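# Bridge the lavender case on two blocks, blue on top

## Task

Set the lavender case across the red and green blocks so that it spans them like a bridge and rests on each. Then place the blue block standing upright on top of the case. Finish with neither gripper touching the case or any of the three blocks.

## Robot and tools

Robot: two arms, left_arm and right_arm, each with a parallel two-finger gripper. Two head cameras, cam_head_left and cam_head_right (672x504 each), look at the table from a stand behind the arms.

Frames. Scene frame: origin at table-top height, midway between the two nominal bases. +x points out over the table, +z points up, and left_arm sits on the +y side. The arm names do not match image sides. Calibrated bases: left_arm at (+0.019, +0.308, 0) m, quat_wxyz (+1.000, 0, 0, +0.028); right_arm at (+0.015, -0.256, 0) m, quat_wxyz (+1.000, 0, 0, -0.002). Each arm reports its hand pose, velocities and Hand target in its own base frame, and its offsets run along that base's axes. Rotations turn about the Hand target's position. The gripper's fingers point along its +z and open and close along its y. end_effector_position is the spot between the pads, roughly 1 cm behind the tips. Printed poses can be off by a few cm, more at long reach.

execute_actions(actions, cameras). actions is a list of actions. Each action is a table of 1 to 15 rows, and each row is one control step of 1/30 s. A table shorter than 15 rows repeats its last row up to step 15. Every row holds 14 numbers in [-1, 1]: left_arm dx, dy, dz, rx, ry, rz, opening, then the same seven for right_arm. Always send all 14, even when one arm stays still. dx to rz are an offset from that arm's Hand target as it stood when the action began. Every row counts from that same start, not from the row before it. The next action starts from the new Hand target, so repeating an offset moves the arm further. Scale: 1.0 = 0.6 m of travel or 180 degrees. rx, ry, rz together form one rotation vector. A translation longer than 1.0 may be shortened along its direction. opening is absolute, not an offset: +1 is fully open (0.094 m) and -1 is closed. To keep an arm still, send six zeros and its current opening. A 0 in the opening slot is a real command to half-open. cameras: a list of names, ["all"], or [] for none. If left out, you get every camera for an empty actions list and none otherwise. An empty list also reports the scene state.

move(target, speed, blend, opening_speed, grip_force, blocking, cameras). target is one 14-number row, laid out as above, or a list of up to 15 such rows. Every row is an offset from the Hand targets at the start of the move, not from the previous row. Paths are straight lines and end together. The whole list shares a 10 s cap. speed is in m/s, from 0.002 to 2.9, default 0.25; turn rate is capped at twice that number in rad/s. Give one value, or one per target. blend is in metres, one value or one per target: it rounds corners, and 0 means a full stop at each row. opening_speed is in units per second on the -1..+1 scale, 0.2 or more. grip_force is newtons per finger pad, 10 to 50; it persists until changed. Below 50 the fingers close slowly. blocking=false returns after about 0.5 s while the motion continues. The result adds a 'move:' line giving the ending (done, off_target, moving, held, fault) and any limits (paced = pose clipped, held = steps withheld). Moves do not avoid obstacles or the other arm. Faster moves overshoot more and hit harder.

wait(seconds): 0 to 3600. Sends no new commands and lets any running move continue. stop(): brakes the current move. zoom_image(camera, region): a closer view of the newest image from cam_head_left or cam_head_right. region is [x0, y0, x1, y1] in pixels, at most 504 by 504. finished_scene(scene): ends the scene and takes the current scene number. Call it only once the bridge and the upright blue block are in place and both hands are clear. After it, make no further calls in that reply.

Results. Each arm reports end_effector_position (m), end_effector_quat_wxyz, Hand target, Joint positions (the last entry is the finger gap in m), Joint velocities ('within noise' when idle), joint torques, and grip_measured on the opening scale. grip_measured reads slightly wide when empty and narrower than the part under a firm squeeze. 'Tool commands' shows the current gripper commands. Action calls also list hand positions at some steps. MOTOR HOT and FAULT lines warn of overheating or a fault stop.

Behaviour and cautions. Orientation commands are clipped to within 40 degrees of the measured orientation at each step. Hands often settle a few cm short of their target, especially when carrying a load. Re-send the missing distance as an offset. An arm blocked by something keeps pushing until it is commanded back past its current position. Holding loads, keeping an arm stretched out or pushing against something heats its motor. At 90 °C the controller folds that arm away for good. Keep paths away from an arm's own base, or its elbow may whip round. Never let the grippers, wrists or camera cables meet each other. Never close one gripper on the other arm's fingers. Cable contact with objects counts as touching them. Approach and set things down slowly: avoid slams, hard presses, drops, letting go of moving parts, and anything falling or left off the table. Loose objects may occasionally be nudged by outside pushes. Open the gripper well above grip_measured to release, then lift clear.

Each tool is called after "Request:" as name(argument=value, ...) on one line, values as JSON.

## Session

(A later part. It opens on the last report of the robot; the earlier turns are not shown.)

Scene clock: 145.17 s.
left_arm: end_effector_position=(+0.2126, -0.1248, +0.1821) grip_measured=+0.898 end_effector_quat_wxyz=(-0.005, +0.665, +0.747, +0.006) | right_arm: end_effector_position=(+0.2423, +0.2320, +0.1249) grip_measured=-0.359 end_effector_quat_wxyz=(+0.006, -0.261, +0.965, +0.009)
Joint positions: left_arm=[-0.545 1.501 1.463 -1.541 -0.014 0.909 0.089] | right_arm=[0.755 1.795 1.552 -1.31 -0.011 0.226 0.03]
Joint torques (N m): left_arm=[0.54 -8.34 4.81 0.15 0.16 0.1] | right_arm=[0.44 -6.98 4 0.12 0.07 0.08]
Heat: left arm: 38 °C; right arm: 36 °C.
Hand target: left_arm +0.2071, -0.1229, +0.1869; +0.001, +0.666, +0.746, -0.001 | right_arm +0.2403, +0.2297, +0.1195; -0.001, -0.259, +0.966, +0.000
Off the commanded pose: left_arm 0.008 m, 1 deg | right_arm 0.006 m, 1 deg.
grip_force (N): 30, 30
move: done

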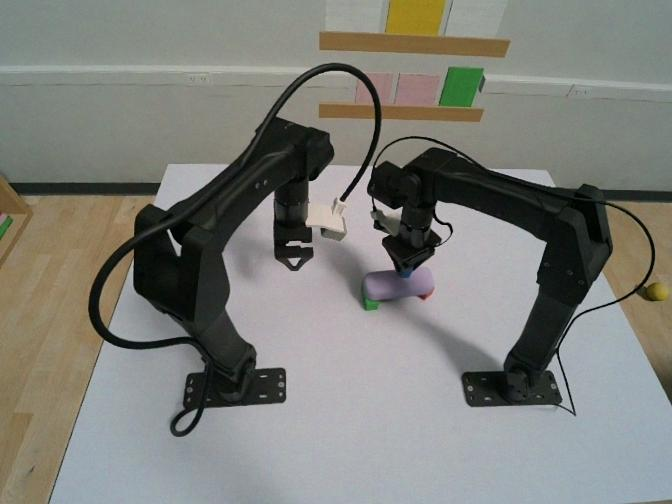

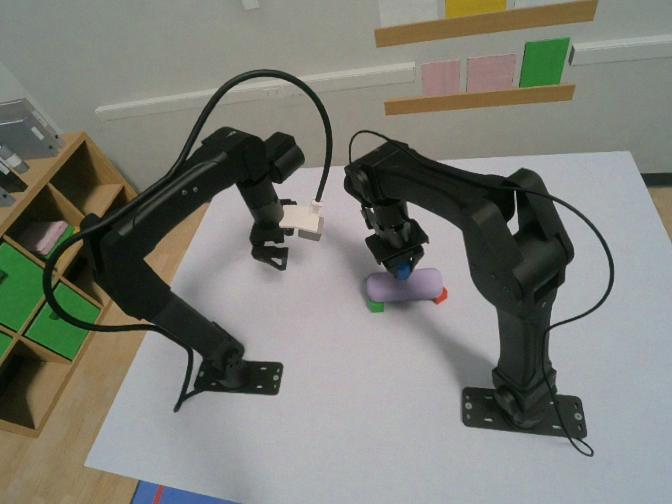

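Request:
move(target=[[0,0,0,0,0,0,0.9,-0.009,0.003,-0.035,0,0,0,-0.6],[0,0,0,0,0,0,0.9,-0.009,0.003,-0.065,0,0,0,-0.6]], speed=[0.1,0.03], blend=[0.005,0], cameras=["all"])

Request:
zoom_image(camera="cam_head_left", region=[350, 220, 450, 320])

Request:
zoom_image(camera="cam_head_right", region=[350, 220, 450, 320])

Scene clock: 150.27 s.
left_arm: end_effector_position=(+0.2126, -0.1248, +0.1821) grip_measured=+0.898 end_effector_quat_wxyz=(-0.005, +0.665, +0.747, +0.006) | right_arm: end_effector_position=(+0.2359, +0.2322, +0.0907) grip_measured=-0.360 end_effector_quat_wxyz=(+0.002, -0.261, +0.965, +0.007)
Joint positions: left_arm=[-0.545 1.501 1.463 -1.541 -0.014 0.909 0.089] | right_arm=[0.769 1.795 1.417 -1.182 -0.011 0.241 0.03]
Joint torques (N m): left_arm=[0.44 -8.35 4.93 0.14 0.16 0.09] | right_arm=[0.62 -6.93 2.95 0.4 0.08 0.08]
Heat: left arm: 38 °C; right arm: 36 °C.
Hand target: left_arm +0.2071, -0.1229, +0.1869; +0.001, +0.666, +0.746, -0.001 | right_arm +0.2349, +0.2317, +0.0806; -0.001, -0.259, +0.966, +0.000
Off the commanded pose: left_arm 0.008 m, 1 deg | right_arm 0.010 m, 1 deg.
grip_force (N): 30, 30
move: done

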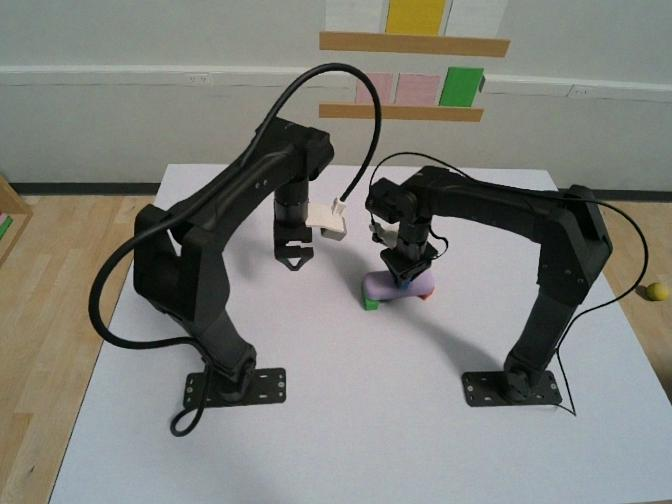

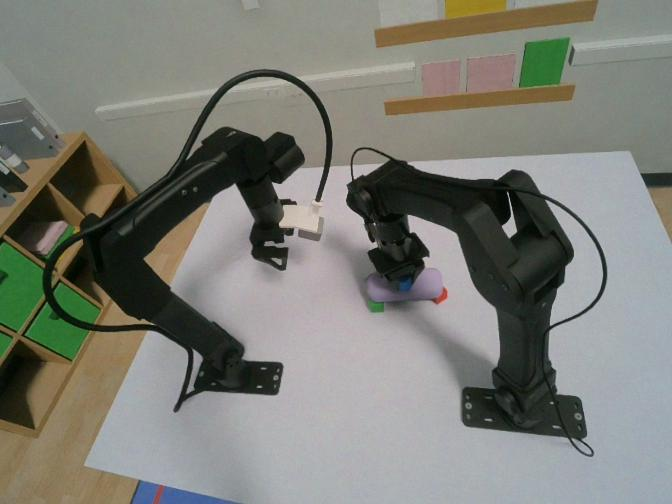

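Scaled by 5.040.

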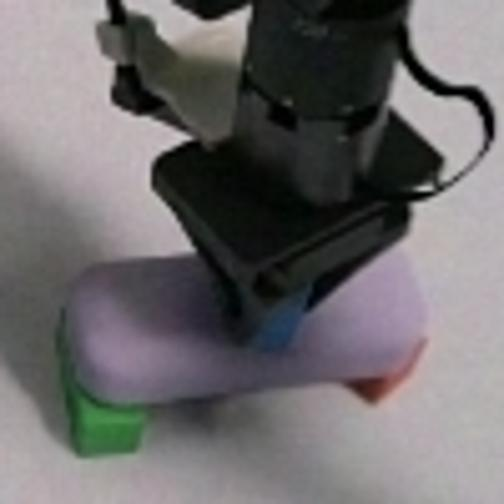

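Scaled by 5.040.

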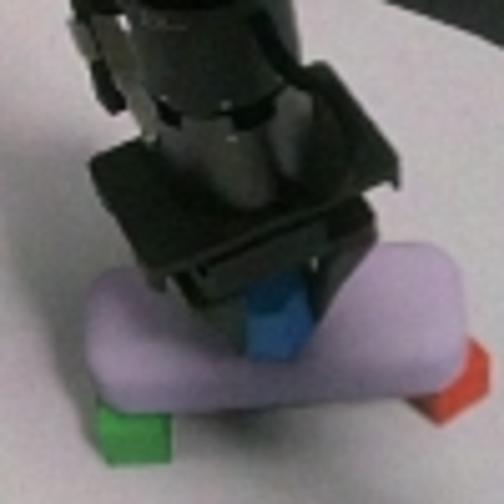

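Request:
move(target=[[0,0,0,0,0,0,0.9,0.001,0.001,0.013,0,0,0,-0.6],[0,0,0,0,0,0,0.9,0.001,0.001,0.013,0,0,0,0.4],[0,0,0,0,0,0,0.9,0.001,0.001,0.12,0,0,0,0.4],[0,0,0,0,0,0,0.9,0,-0.28,0.16,0,0,0,0.4]], speed=[0.1,0.1,0.1,0.35], blend=[0,0,0.01,0], opening_speed=1.5, cameras=["all"])

Request:
zoom_image(camera="cam_head_left", region=[350, 240, 450, 320])

Request:
zoom_image(camera="cam_head_right", region=[350, 240, 450, 320])

Scene clock: 158.60 s.
left_arm: end_effector_position=(+0.2126, -0.1248, +0.1821) grip_measured=+0.898 end_effector_quat_wxyz=(-0.005, +0.665, +0.747, +0.006) | right_arm: end_effector_position=(+0.2445, +0.0664, +0.1735) grip_measured=+0.399 end_effector_quat_wxyz=(+0.008, -0.257, +0.966, -0.003)
Joint positions: left_arm=[-0.545 1.501 1.463 -1.541 -0.014 0.909 0.089] | right_arm=[0.266 1.497 1.425 -1.482 0.007 -0.253 0.066]
Joint torques (N m): left_arm=[0.51 -8.35 4.82 0.15 0.16 0.07] | right_arm=[-0.54 -6.42 4.71 -0.15 -0.1 -0.12]
Heat: left arm: 38 °C; right arm: 37 °C.
Hand target: left_arm +0.2071, -0.1229, +0.1869; +0.001, +0.666, +0.746, -0.001 | right_arm +0.2350, +0.0636, +0.1766; -0.001, -0.259, +0.966, +0.000
Off the commanded pose: left_arm 0.008 m, 1 deg | right_arm 0.010 m, 1 deg.
grip_force (N): 30, 30
move: done

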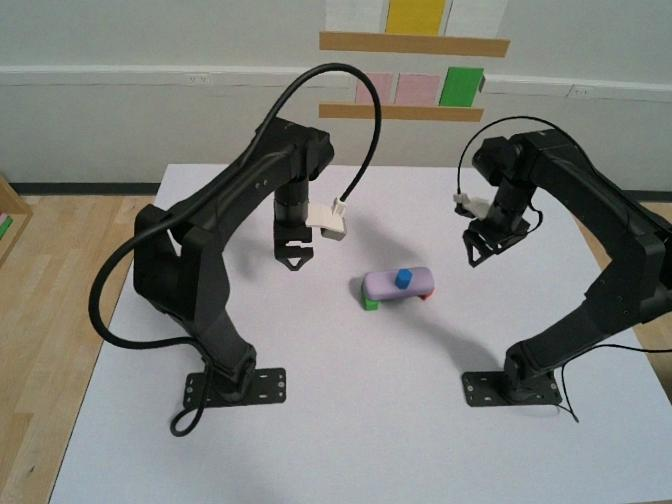

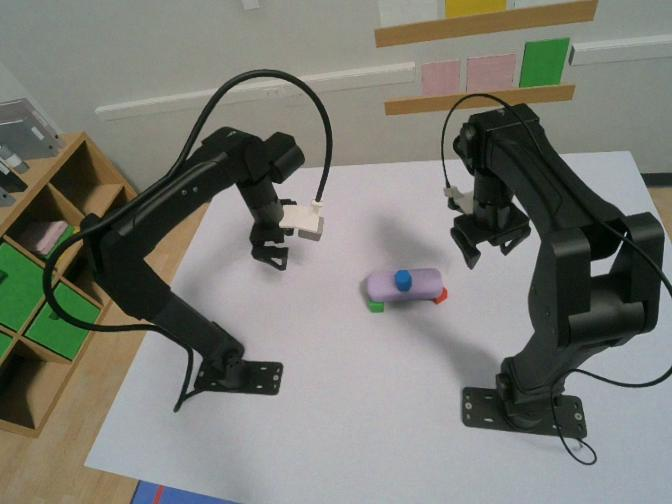

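Scaled by 5.040.

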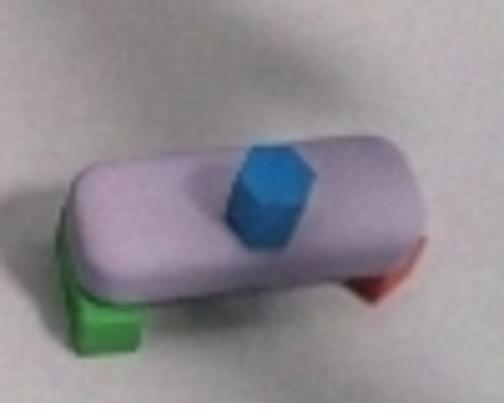

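Scaled by 5.040.

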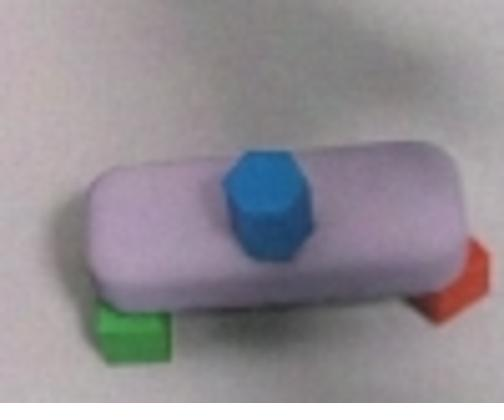

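Request:
finished_scene(scene=2)

The scene is finished: the task was done.


## Next scene

The same job, from a new start.

Request:
execute_actions(actions=[])

Request:
zoom_image(camera="cam_head_left", region=[240, 240, 490, 340])

Request:
zoom_image(camera="cam_head_right", region=[240, 240, 510, 350])

Scene clock: 0.00 s.
left_arm: end_effector_position=(+0.3942, +0.0045, +0.0977) grip_measured=+1.000 end_effector_quat_wxyz=(+0.558, -0.073, +0.826, -0.021) | right_arm: end_effector_position=(+0.4000, -0.0441, +0.1089) grip_measured=+1.000 end_effector_quat_wxyz=(+0.586, +0.118, +0.789, -0.141)
Joint positions: left_arm=[-0.022 1.478 0.388 0.704 -0.068 -0.154 0.094] | right_arm=[0.084 1.584 0.408 0.867 0.45 0.05 0.094]
Joint velocities: within noise
Joint torques (N m): no reading
Heat: left arm: 36 °C; right arm: 34 °C.
Hand target: left_arm +0.3992, +0.0045, +0.1108; +0.574, -0.073, +0.815, -0.022 | right_arm +0.4014, -0.0449, +0.1143; +0.591, +0.122, +0.785, -0.142
Tool commands: left_gripper/opening=+1.0 right_gripper/opening=+1.0

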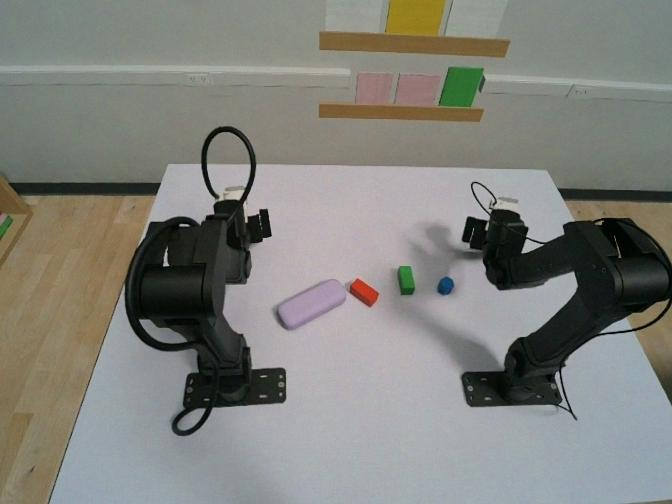

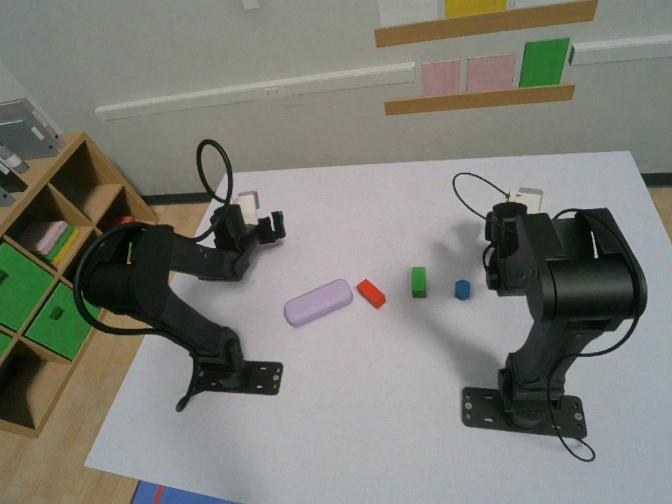

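Scaled by 2.016.

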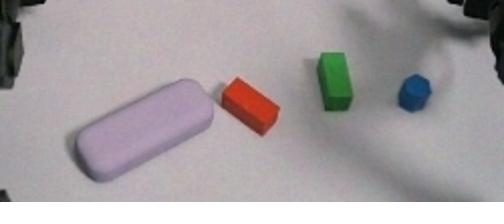

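Scaled by 1.867.

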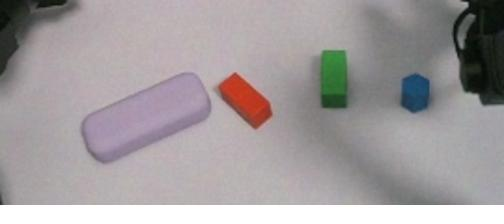

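Request:
zoom_image(camera="cam_head_left", region=[430, 270, 465, 305])

Request:
zoom_image(camera="cam_head_right", region=[445, 272, 480, 307])

Scaled by 14.400.

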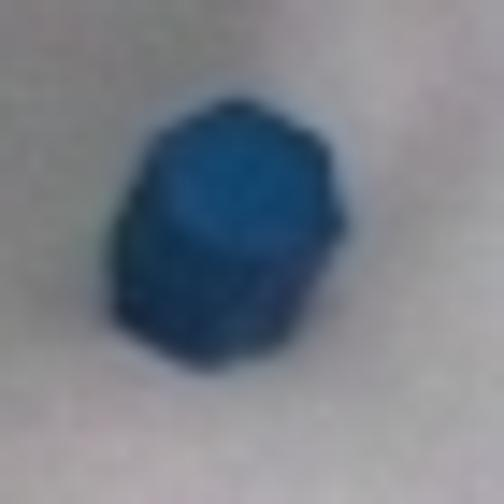

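Scaled by 14.400.

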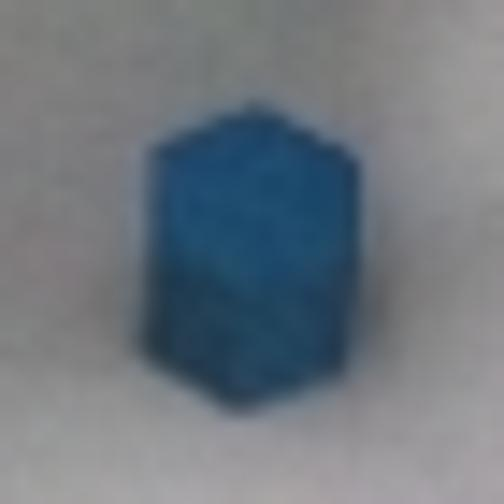

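Request:
move(target=[[-0.3687,-0.2712,0.05,0.2306,0.3445,-0.3531,1,-0.234,0.2515,0.03,-0.126,0.4266,0.3647,1],[-0.3687,-0.2712,-0.065,0.2306,0.3445,-0.3531,1,-0.234,0.2515,-0.09,-0.126,0.4266,0.3647,1]], speed=[0.5,0.25], blend=[0.02,0], cameras=["all"])

Request:
zoom_image(camera="cam_head_left", region=[270, 240, 390, 340])

Request:
zoom_image(camera="cam_head_left", region=[390, 220, 510, 320])

Request:
zoom_image(camera="cam_head_right", region=[400, 220, 520, 320])

Request:
zoom_image(camera="cam_head_right", region=[270, 240, 390, 340])

Scene clock: 25.93 s.
left_arm: end_effector_position=(+0.1762, -0.1555, +0.0741) grip_measured=+1.000 end_effector_quat_wxyz=(-0.005, +0.524, +0.852, -0.001) | right_arm: end_effector_position=(+0.2666, +0.1044, +0.0654) grip_measured=+1.000 end_effector_quat_wxyz=(+0.011, -0.493, +0.870, -0.006)
Joint positions: left_arm=[-0.725 1.464 0.998 -1.115 0.004 0.378 0.094] | right_arm=[0.375 1.637 1.131 -1.043 0.009 -0.656 0.094]
Joint torques (N m): left_arm=[-0.54 -5.29 4.71 0.43 0.02 -0.08] | right_arm=[0.38 -5.98 4 0.11 -0.11 -0.11]
Heat: left arm: 37 °C; right arm: 35 °C.
Hand target: left_arm +0.1779, -0.1582, +0.0718; +0.000, +0.524, +0.852, +0.000 | right_arm +0.2610, +0.1060, +0.0603; +0.000, -0.500, +0.866, +0.001
Off the commanded pose: left_arm 0.004 m, 1 deg | right_arm 0.008 m, 2 deg.
move: done

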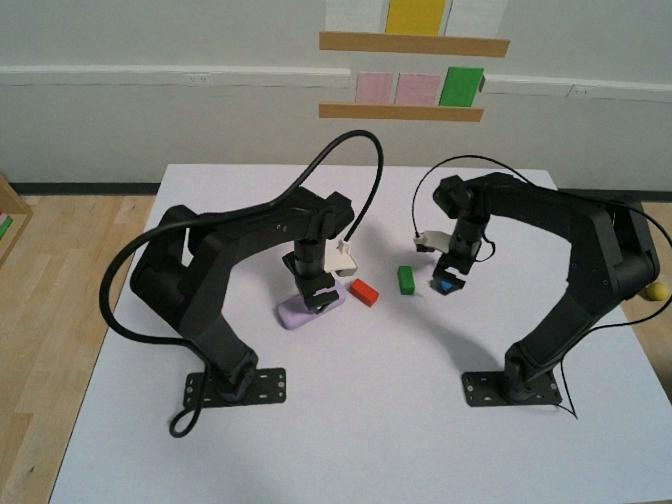

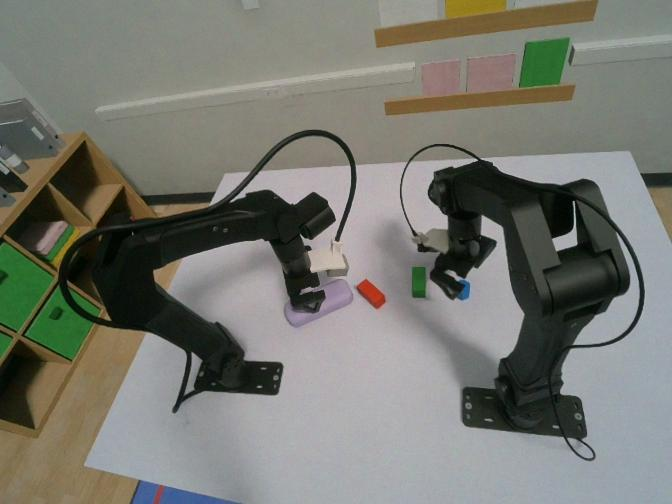

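Scaled by 4.200.

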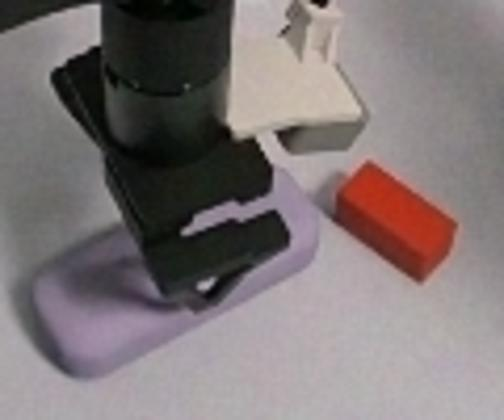

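Scaled by 4.200.

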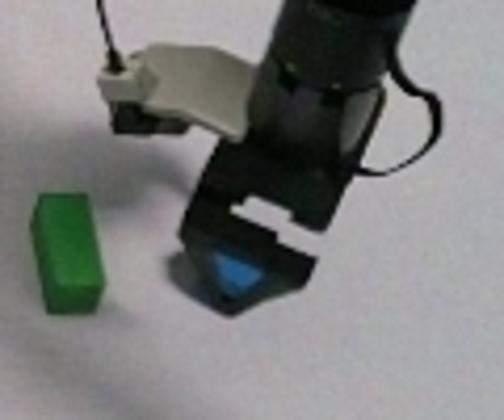

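Scaled by 4.200.

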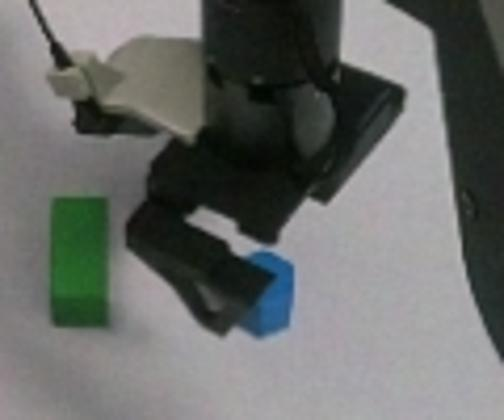

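Scaled by 4.200.

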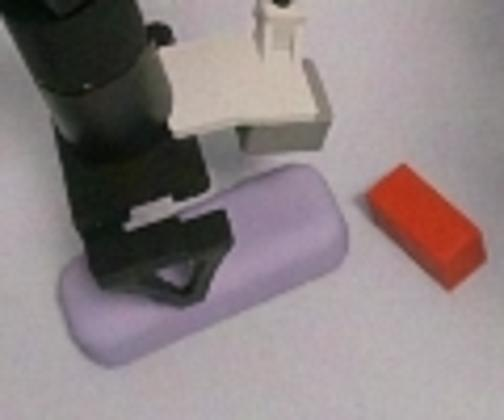

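Request:
move(target=[[0.002,-0.003,-0.078,0,0,0,1,0.002,0.009,-0.064,0,0,0,1],[0.002,-0.003,-0.078,0,0,0,-0.1,0.002,0.009,-0.064,0,0,0,1]], speed=0.12, opening_speed=1.2, grip_force=30, cameras=["all"])

Request:
zoom_image(camera="cam_head_left", region=[390, 220, 510, 320])

Request:
zoom_image(camera="cam_head_right", region=[400, 220, 520, 320])

Request:
zoom_image(camera="cam_head_left", region=[270, 240, 390, 340])

Scene clock: 40.57 s.
left_arm: end_effector_position=(+0.1779, -0.1570, +0.0273) grip_measured=+0.351 end_effector_quat_wxyz=(-0.006, +0.523, +0.852, -0.001) | right_arm: end_effector_position=(+0.2686, +0.1101, +0.0274) grip_measured=+1.000 end_effector_quat_wxyz=(+0.011, -0.500, +0.866, -0.006)
Joint positions: left_arm=[-0.725 1.535 0.868 -0.914 0.003 0.377 0.063] | right_arm=[0.391 1.7 1.041 -0.888 0.009 -0.656 0.094]
Joint torques (N m): left_arm=[-0.8 -5.6 4.41 0.45 -0.01 -0.11] | right_arm=[0.53 -6.11 3.66 0.15 -0.09 0.07]
Heat: left arm: 36 °C; right arm: 35 °C.
Hand target: left_arm +0.1791, -0.1601, +0.0250; +0.000, +0.524, +0.852, +0.000 | right_arm +0.2622, +0.1114, +0.0218; +0.000, -0.500, +0.866, +0.001
Off the commanded pose: left_arm 0.004 m, 1 deg | right_arm 0.009 m, 1 deg.
grip_force (N): 30, 30
move: done

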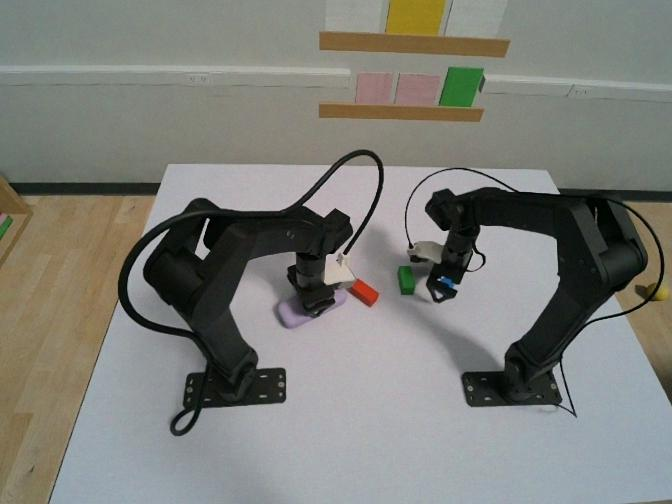

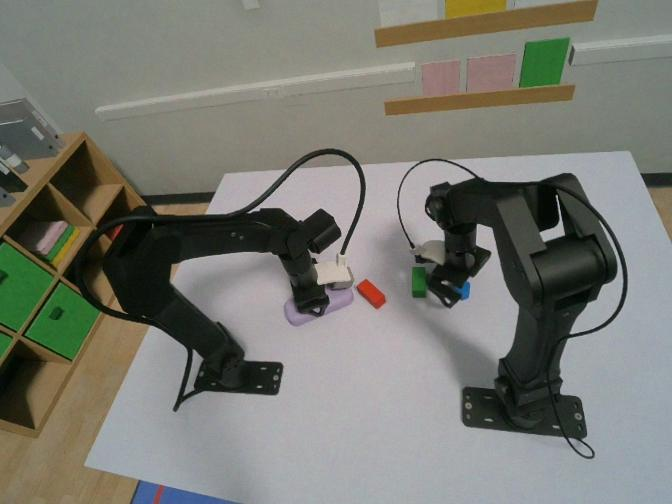

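Scaled by 4.200.

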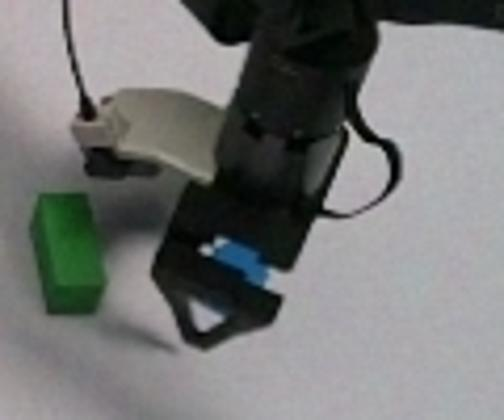

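Scaled by 4.200.

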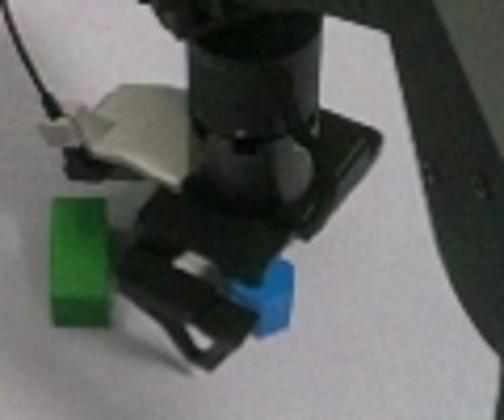

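Scaled by 4.200.

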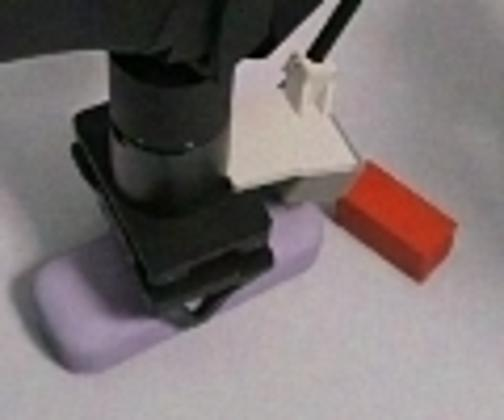

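Request:
move(target=[[0,0,0,0,0,0,-0.1,0.003,0.002,-0.009,0,0,0,1],[0,0,0,0,0,0,-0.1,0.003,0.002,-0.009,0,0,0,-0.6],[0,0,0.14,0,0,0,-0.1,0.003,0.0,0.17,0,0,0,-0.6],[0.0665,-0.2965,0.14,0,0,-0.0633,-0.1,-0.02,-0.22,0.22,0,0,0,-0.6]], speed=[0.1,0.2,0.2,0.25], blend=[0,0,0.02,0], opening_speed=1.5, cameras=["all"])

Request:
zoom_image(camera="cam_head_left", region=[320, 210, 470, 320])

Request:
zoom_image(camera="cam_head_right", region=[320, 210, 470, 320])

Scene clock: 56.77 s.
left_arm: end_effector_position=(+0.2162, -0.3322, +0.1016) grip_measured=+0.344 end_effector_quat_wxyz=(-0.010, +0.608, +0.794, +0.003) | right_arm: end_effector_position=(+0.2526, -0.0211, +0.1434) grip_measured=-0.363 end_effector_quat_wxyz=(-0.006, -0.498, +0.867, -0.001)
Joint positions: left_arm=[-0.996 2.083 1.857 -1.365 0.002 0.31 0.063] | right_arm=[-0.081 1.51 1.316 -1.386 0.008 -1.124 0.03]
Joint torques (N m): left_arm=[-0.31 -11.69 8.57 0.15 0 -0.09] | right_arm=[-0.39 -6.75 6.84 -0.23 -0.08 -0.09]
Heat: left arm: 36 °C; right arm: 35 °C.
Hand target: left_arm +0.2190, -0.3380, +0.1090; +0.000, +0.606, +0.795, +0.000 | right_arm +0.2501, -0.0206, +0.1539; +0.000, -0.500, +0.866, +0.001
Off the commanded pose: left_arm 0.010 m, 1 deg | right_arm 0.011 m, 1 deg.
grip_force (N): 30, 30
move: off_target (right_arm)

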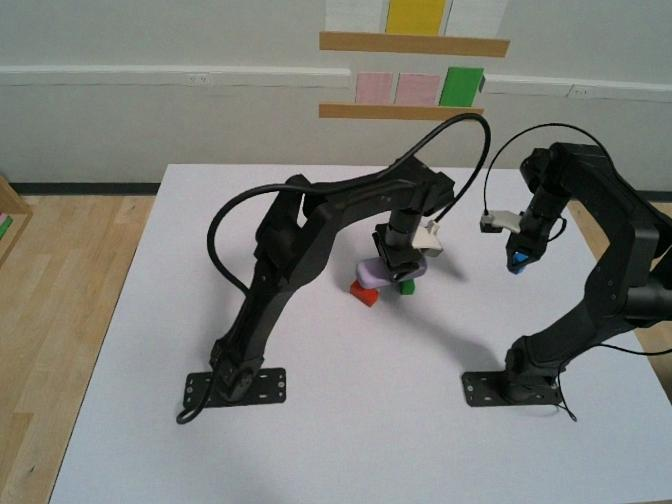

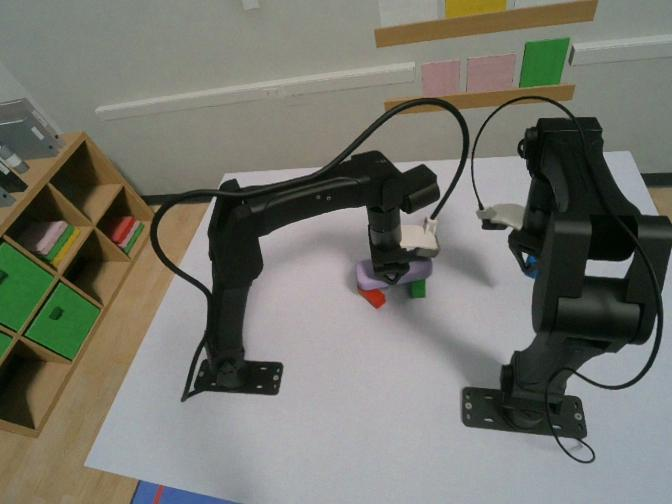

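Scaled by 3.360.

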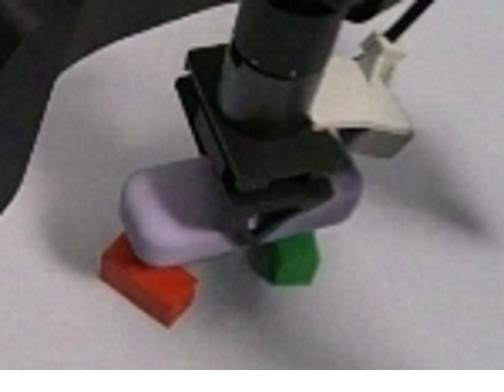

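Scaled by 3.360.

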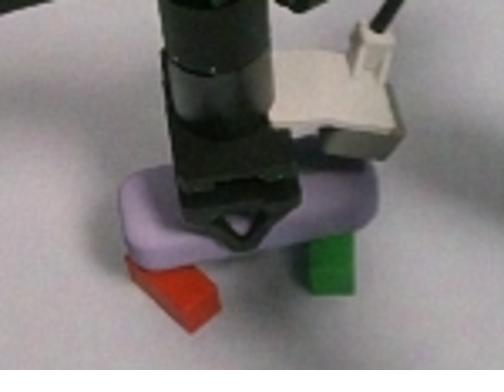

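Request:
move(target=[[0.003,0.004,-0.06,0,0,0,-0.1,0,0,0,0,0,0,-0.6],[0.003,0.004,-0.09,0,0,0,-0.1,0,0,0,0,0,0,-0.6]], speed=[0.15,0.04], blend=[0.005,0], cameras=["all"])

Request:
zoom_image(camera="cam_head_left", region=[340, 230, 460, 320])

Request:
zoom_image(camera="cam_head_right", region=[340, 230, 460, 320])

Scene clock: 65.47 s.
left_arm: end_effector_position=(+0.2150, -0.3295, +0.0617) grip_measured=+0.342 end_effector_quat_wxyz=(-0.014, +0.608, +0.794, +0.006) | right_arm: end_effector_position=(+0.2526, -0.0211, +0.1434) grip_measured=-0.363 end_effector_quat_wxyz=(-0.006, -0.498, +0.867, -0.001)
Joint positions: left_arm=[-0.996 2.093 1.713 -1.221 -0.001 0.31 0.063] | right_arm=[-0.081 1.51 1.316 -1.386 0.008 -1.124 0.03]
Joint torques (N m): left_arm=[0.31 -11.55 3.92 0.66 0.02 -0.01] | right_arm=[-0.51 -6.71 6.9 -0.23 -0.07 -0.11]
Heat: left arm: 37 °C; right arm: 35 °C.
Hand target: left_arm +0.2208, -0.3355, +0.0549; +0.000, +0.606, +0.795, +0.000 | right_arm +0.2502, -0.0206, +0.1539; +0.000, -0.500, +0.866, +0.001
Off the commanded pose: left_arm 0.011 m, 2 deg | right_arm 0.011 m, 1 deg.
grip_force (N): 30, 30
move: off_target (left_arm)

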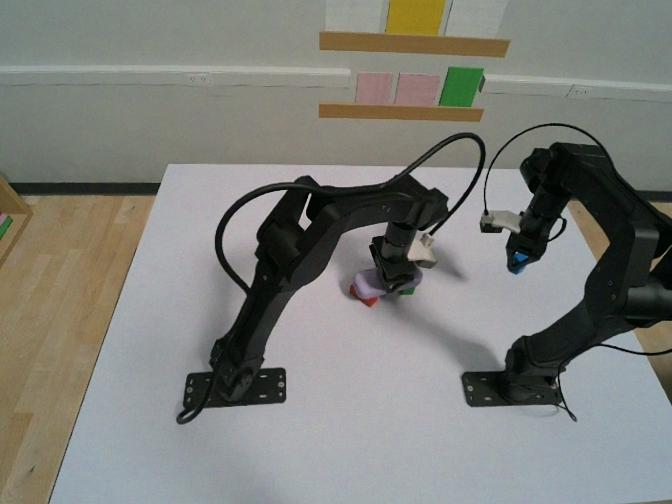

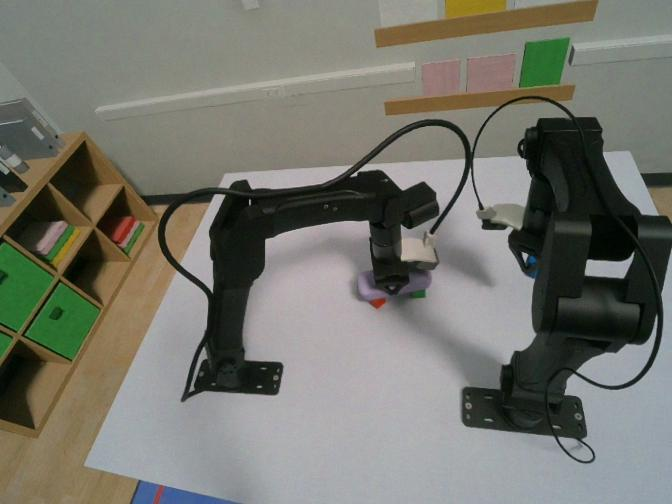

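Scaled by 4.200.

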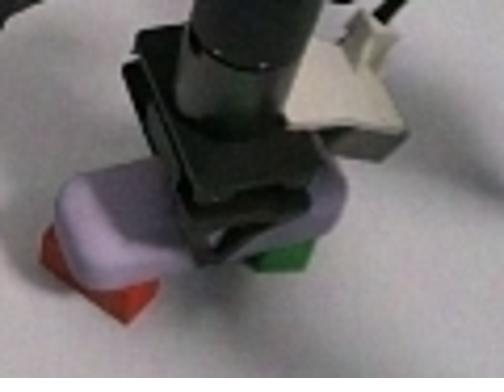

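Scaled by 4.200.

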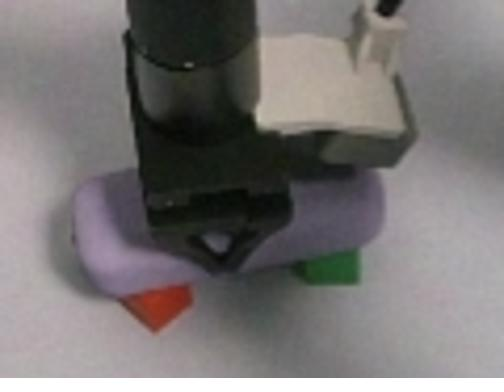

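Request:
move(target=[[-0.01,0.01,0.011,0,0,0,-0.1,0,0,0,0,0,0,-0.6],[-0.01,0.01,0.011,0,0,0,0.9,0,0,0,0,0,0,-0.6],[-0.01,0.01,0.2,0,0,0,0.9,0,0,0,0,0,0,-0.6],[-0.03,0.37,0.23,0,0,0,0.9,0,0.05,0,0,0,0,-0.6],[-0.03,0.38,0.23,0,0,0,0.9,-0.007,0.471,-0.033,0,0,0,-0.6]], speed=[0.1,0.1,0.15,0.35,0.3], blend=[0,0,0.02,0.01,0], opening_speed=2, cameras=["all"])

Request:
zoom_image(camera="cam_head_left", region=[330, 200, 480, 320])

Request:
zoom_image(camera="cam_head_right", region=[330, 200, 480, 320])

Scene clock: 76.60 s.
left_arm: end_effector_position=(+0.2088, -0.1093, +0.1872) grip_measured=+0.898 end_effector_quat_wxyz=(-0.001, +0.603, +0.798, +0.007) | right_arm: end_effector_position=(+0.2468, +0.2627, +0.1318) grip_measured=-0.363 end_effector_quat_wxyz=(+0.008, -0.503, +0.864, +0.007)
Joint positions: left_arm=[-0.497 1.457 1.444 -1.558 -0.014 0.797 0.089] | right_arm=[0.809 1.895 1.708 -1.365 -0.009 -0.244 0.03]
Joint torques (N m): left_arm=[0.38 -8.13 4.78 0.17 0.14 0.11] | right_arm=[0.38 -7.97 6.93 -0.18 0.04 0.1]
Heat: left arm: 36 °C; right arm: 35 °C.
Hand target: left_arm +0.2028, -0.1075, +0.1929; +0.000, +0.606, +0.796, +0.000 | right_arm +0.2459, +0.2620, +0.1341; +0.000, -0.500, +0.866, +0.001
Off the commanded pose: left_arm 0.009 m, 1 deg | right_arm 0.002 m, 1 deg.
joint sent to its limit (left arm) — joint 4 (wrist pitch), lower limit. The joint targets still meet the commanded pose.
grip_force (N): 30, 30
move: done

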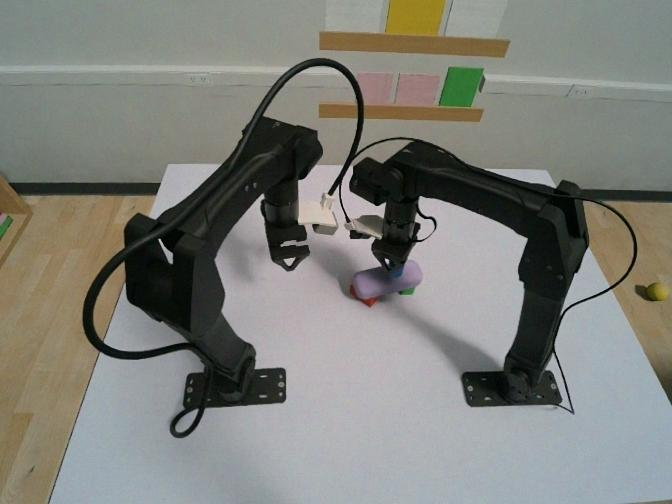

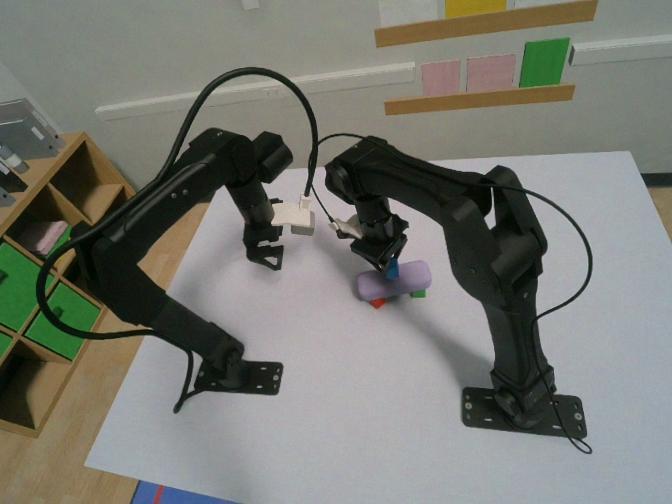

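Scaled by 3.360.

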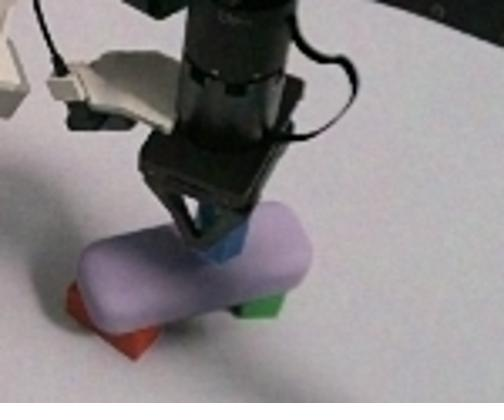

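Scaled by 3.360.

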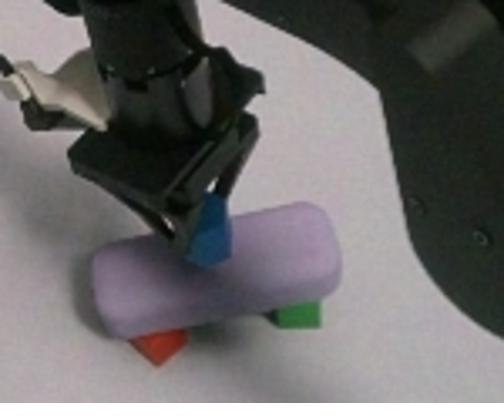

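Request:
move(target=[[0,0,0,0,0,0,0.9,0.025,0.01,-0.045,0,0,0,-0.6],[0,0,0,0,0,0,0.9,0.025,0.01,-0.085,0,0,0,-0.6]], speed=[0.1,0.03], blend=[0.003,0], cameras=["all"])

Request:
zoom_image(camera="cam_head_left", region=[330, 220, 450, 320])

Request:
zoom_image(camera="cam_head_right", region=[330, 220, 450, 320])

Scene clock: 83.90 s.
left_arm: end_effector_position=(+0.2088, -0.1093, +0.1872) grip_measured=+0.898 end_effector_quat_wxyz=(-0.001, +0.603, +0.798, +0.007) | right_arm: end_effector_position=(+0.2595, +0.2712, +0.0952) grip_measured=-0.364 end_effector_quat_wxyz=(+0.009, -0.499, +0.866, +0.007)
Joint positions: left_arm=[-0.497 1.457 1.444 -1.558 -0.014 0.797 0.089] | right_arm=[0.801 1.954 1.644 -1.24 -0.008 -0.245 0.03]
Joint torques (N m): left_arm=[0.43 -8.16 4.88 0.16 0.15 0.09] | right_arm=[-0.46 -8.1 3.28 0.38 0.06 -0.04]
Heat: left arm: 36 °C; right arm: 35 °C.
Hand target: left_arm +0.2028, -0.1075, +0.1929; +0.000, +0.606, +0.796, +0.000 | right_arm +0.2611, +0.2679, +0.0831; +0.000, -0.500, +0.866, +0.001
Off the commanded pose: left_arm 0.009 m, 1 deg | right_arm 0.013 m, 1 deg.
joint sent to its limit (left arm) — joint 4 (wrist pitch), lower limit. The joint targets still meet the commanded pose.
grip_force (N): 30, 30
move: off_target (right_arm)

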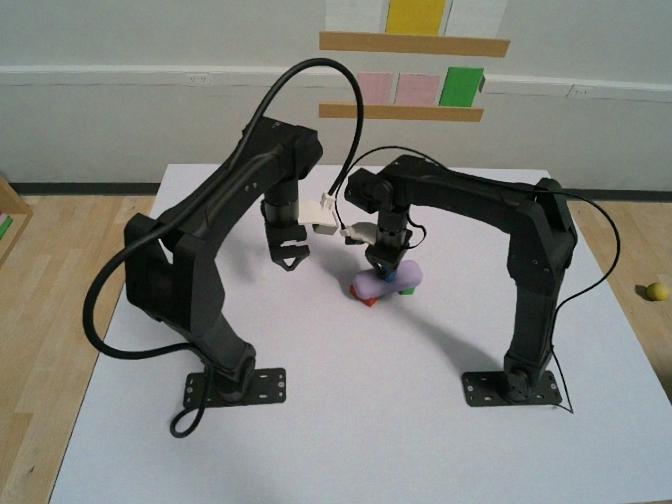

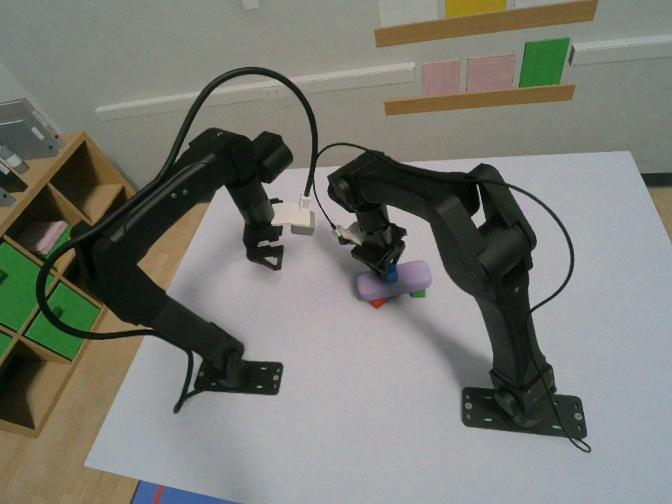

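Scaled by 4.200.

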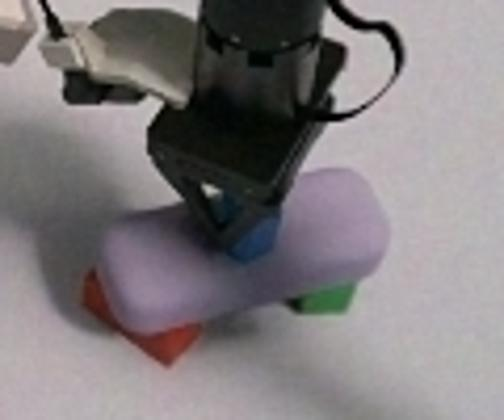

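Scaled by 4.200.

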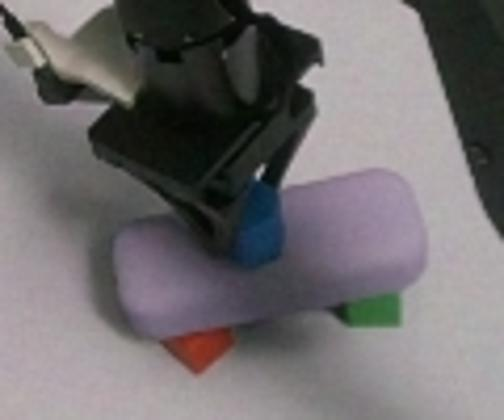

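Request:
move(target=[0,0,0,0,0,0,0.9,-0.002,0.002,-0.012,0,0,0,-0.6], speed=0.03)

Scene clock: 87.17 s.
left_arm: end_effector_position=(+0.2088, -0.1093, +0.1872) grip_measured=+0.898 end_effector_quat_wxyz=(-0.001, +0.603, +0.798, +0.007) | right_arm: end_effector_position=(+0.2594, +0.2708, +0.0939) grip_measured=-0.364 end_effector_quat_wxyz=(+0.010, -0.499, +0.866, +0.006)
Joint positions: left_arm=[-0.497 1.457 1.444 -1.558 -0.014 0.797 0.089] | right_arm=[0.801 1.951 1.634 -1.231 -0.007 -0.245 0.03]
Joint torques (N m): left_arm=[0.54 -8.18 4.75 0.17 0.14 0.11] | right_arm=[-0.13 -7.87 2.09 0.59 0.09 -0.01]
Heat: left arm: 36 °C; right arm: 35 °C.
Hand target: left_arm +0.2028, -0.1075, +0.1929; +0.000, +0.606, +0.796, +0.000 | right_arm +0.2599, +0.2692, +0.0758; +0.000, -0.500, +0.866, +0.001
Off the commanded pose: left_arm 0.009 m, 1 deg | right_arm 0.018 m, 1 deg.
joint sent to its limit (left arm) — joint 4 (wrist pitch), lower limit. The joint targets still meet the commanded pose.
grip_force (N): 30, 30
move: off_target (right_arm)

Request:
move(target=[[0,0,0,0,0,0,0.9,0,0.003,0.03,0,0,0,-0.6],[0,0,0,0,0,0,0.9,0,0.003,0.03,0,0,0,0.4],[0,0,0,0,0,0,0.9,0,0.003,0.14,0,0,0,0.4],[0,0,0,0,0,0,0.9,-0.02,-0.28,0.17,0,0,0,0.4]], speed=[0.1,0.1,0.1,0.35], blend=[0,0,0.01,0], opening_speed=1.5, cameras=["all"])

Request:
zoom_image(camera="cam_head_right", region=[340, 240, 450, 320])

Scene clock: 94.07 s.
left_arm: end_effector_position=(+0.2087, -0.1094, +0.1872) grip_measured=+0.898 end_effector_quat_wxyz=(-0.001, +0.604, +0.797, +0.006) | right_arm: end_effector_position=(+0.2579, +0.1051, +0.1751) grip_measured=+0.399 end_effector_quat_wxyz=(+0.008, -0.498, +0.867, -0.005)
Joint positions: left_arm=[-0.497 1.457 1.444 -1.558 -0.013 0.8 0.089] | right_arm=[0.389 1.592 1.524 -1.484 0.009 -0.654 0.066]
Joint torques (N m): left_arm=[0.46 -8.24 4.72 0.19 0.17 0.08] | right_arm=[-0.47 -7.69 3.99 -0.14 -0.05 -0.11]
Heat: left arm: 36 °C; right arm: 36 °C.
Hand target: left_arm +0.2028, -0.1075, +0.1929; +0.000, +0.606, +0.796, +0.000 | right_arm +0.2478, +0.1012, +0.1779; +0.000, -0.500, +0.866, +0.001
Off the commanded pose: left_arm 0.008 m, 1 deg | right_arm 0.011 m, 1 deg.
joint sent to its limit (left arm) — joint 4 (wrist pitch), lower limit. The joint targets still meet the commanded pose.
grip_force (N): 30, 30
move: off_target (right_arm)

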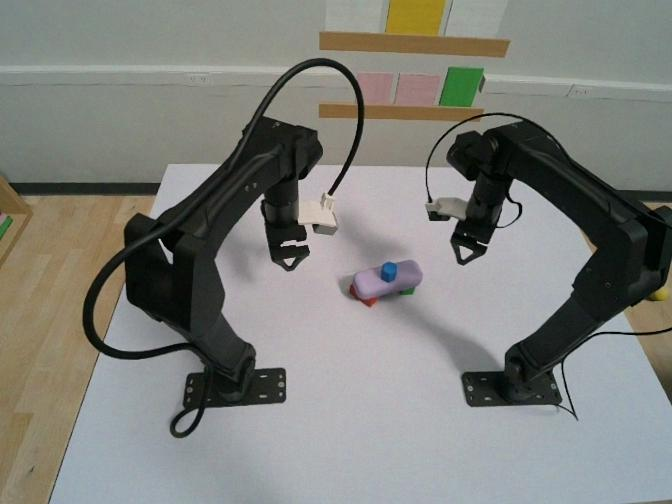

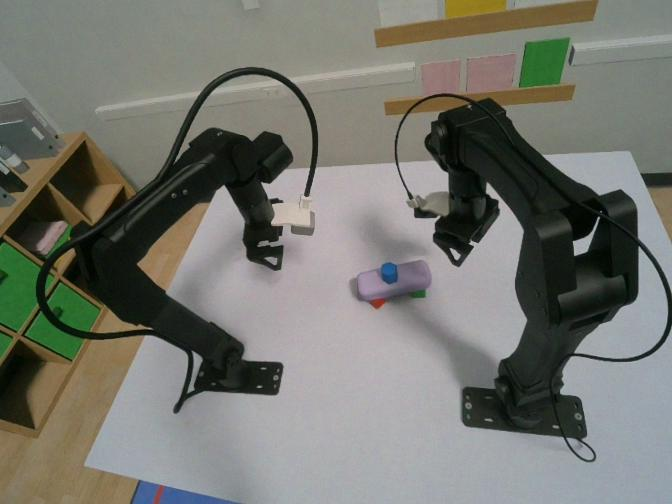

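Scaled by 4.582.

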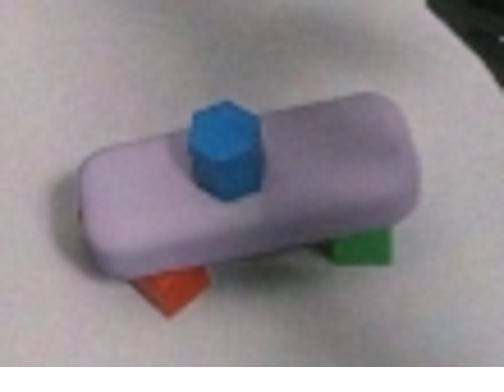

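Request:
finished_scene(scene=3)

The scene is finished: the task was done.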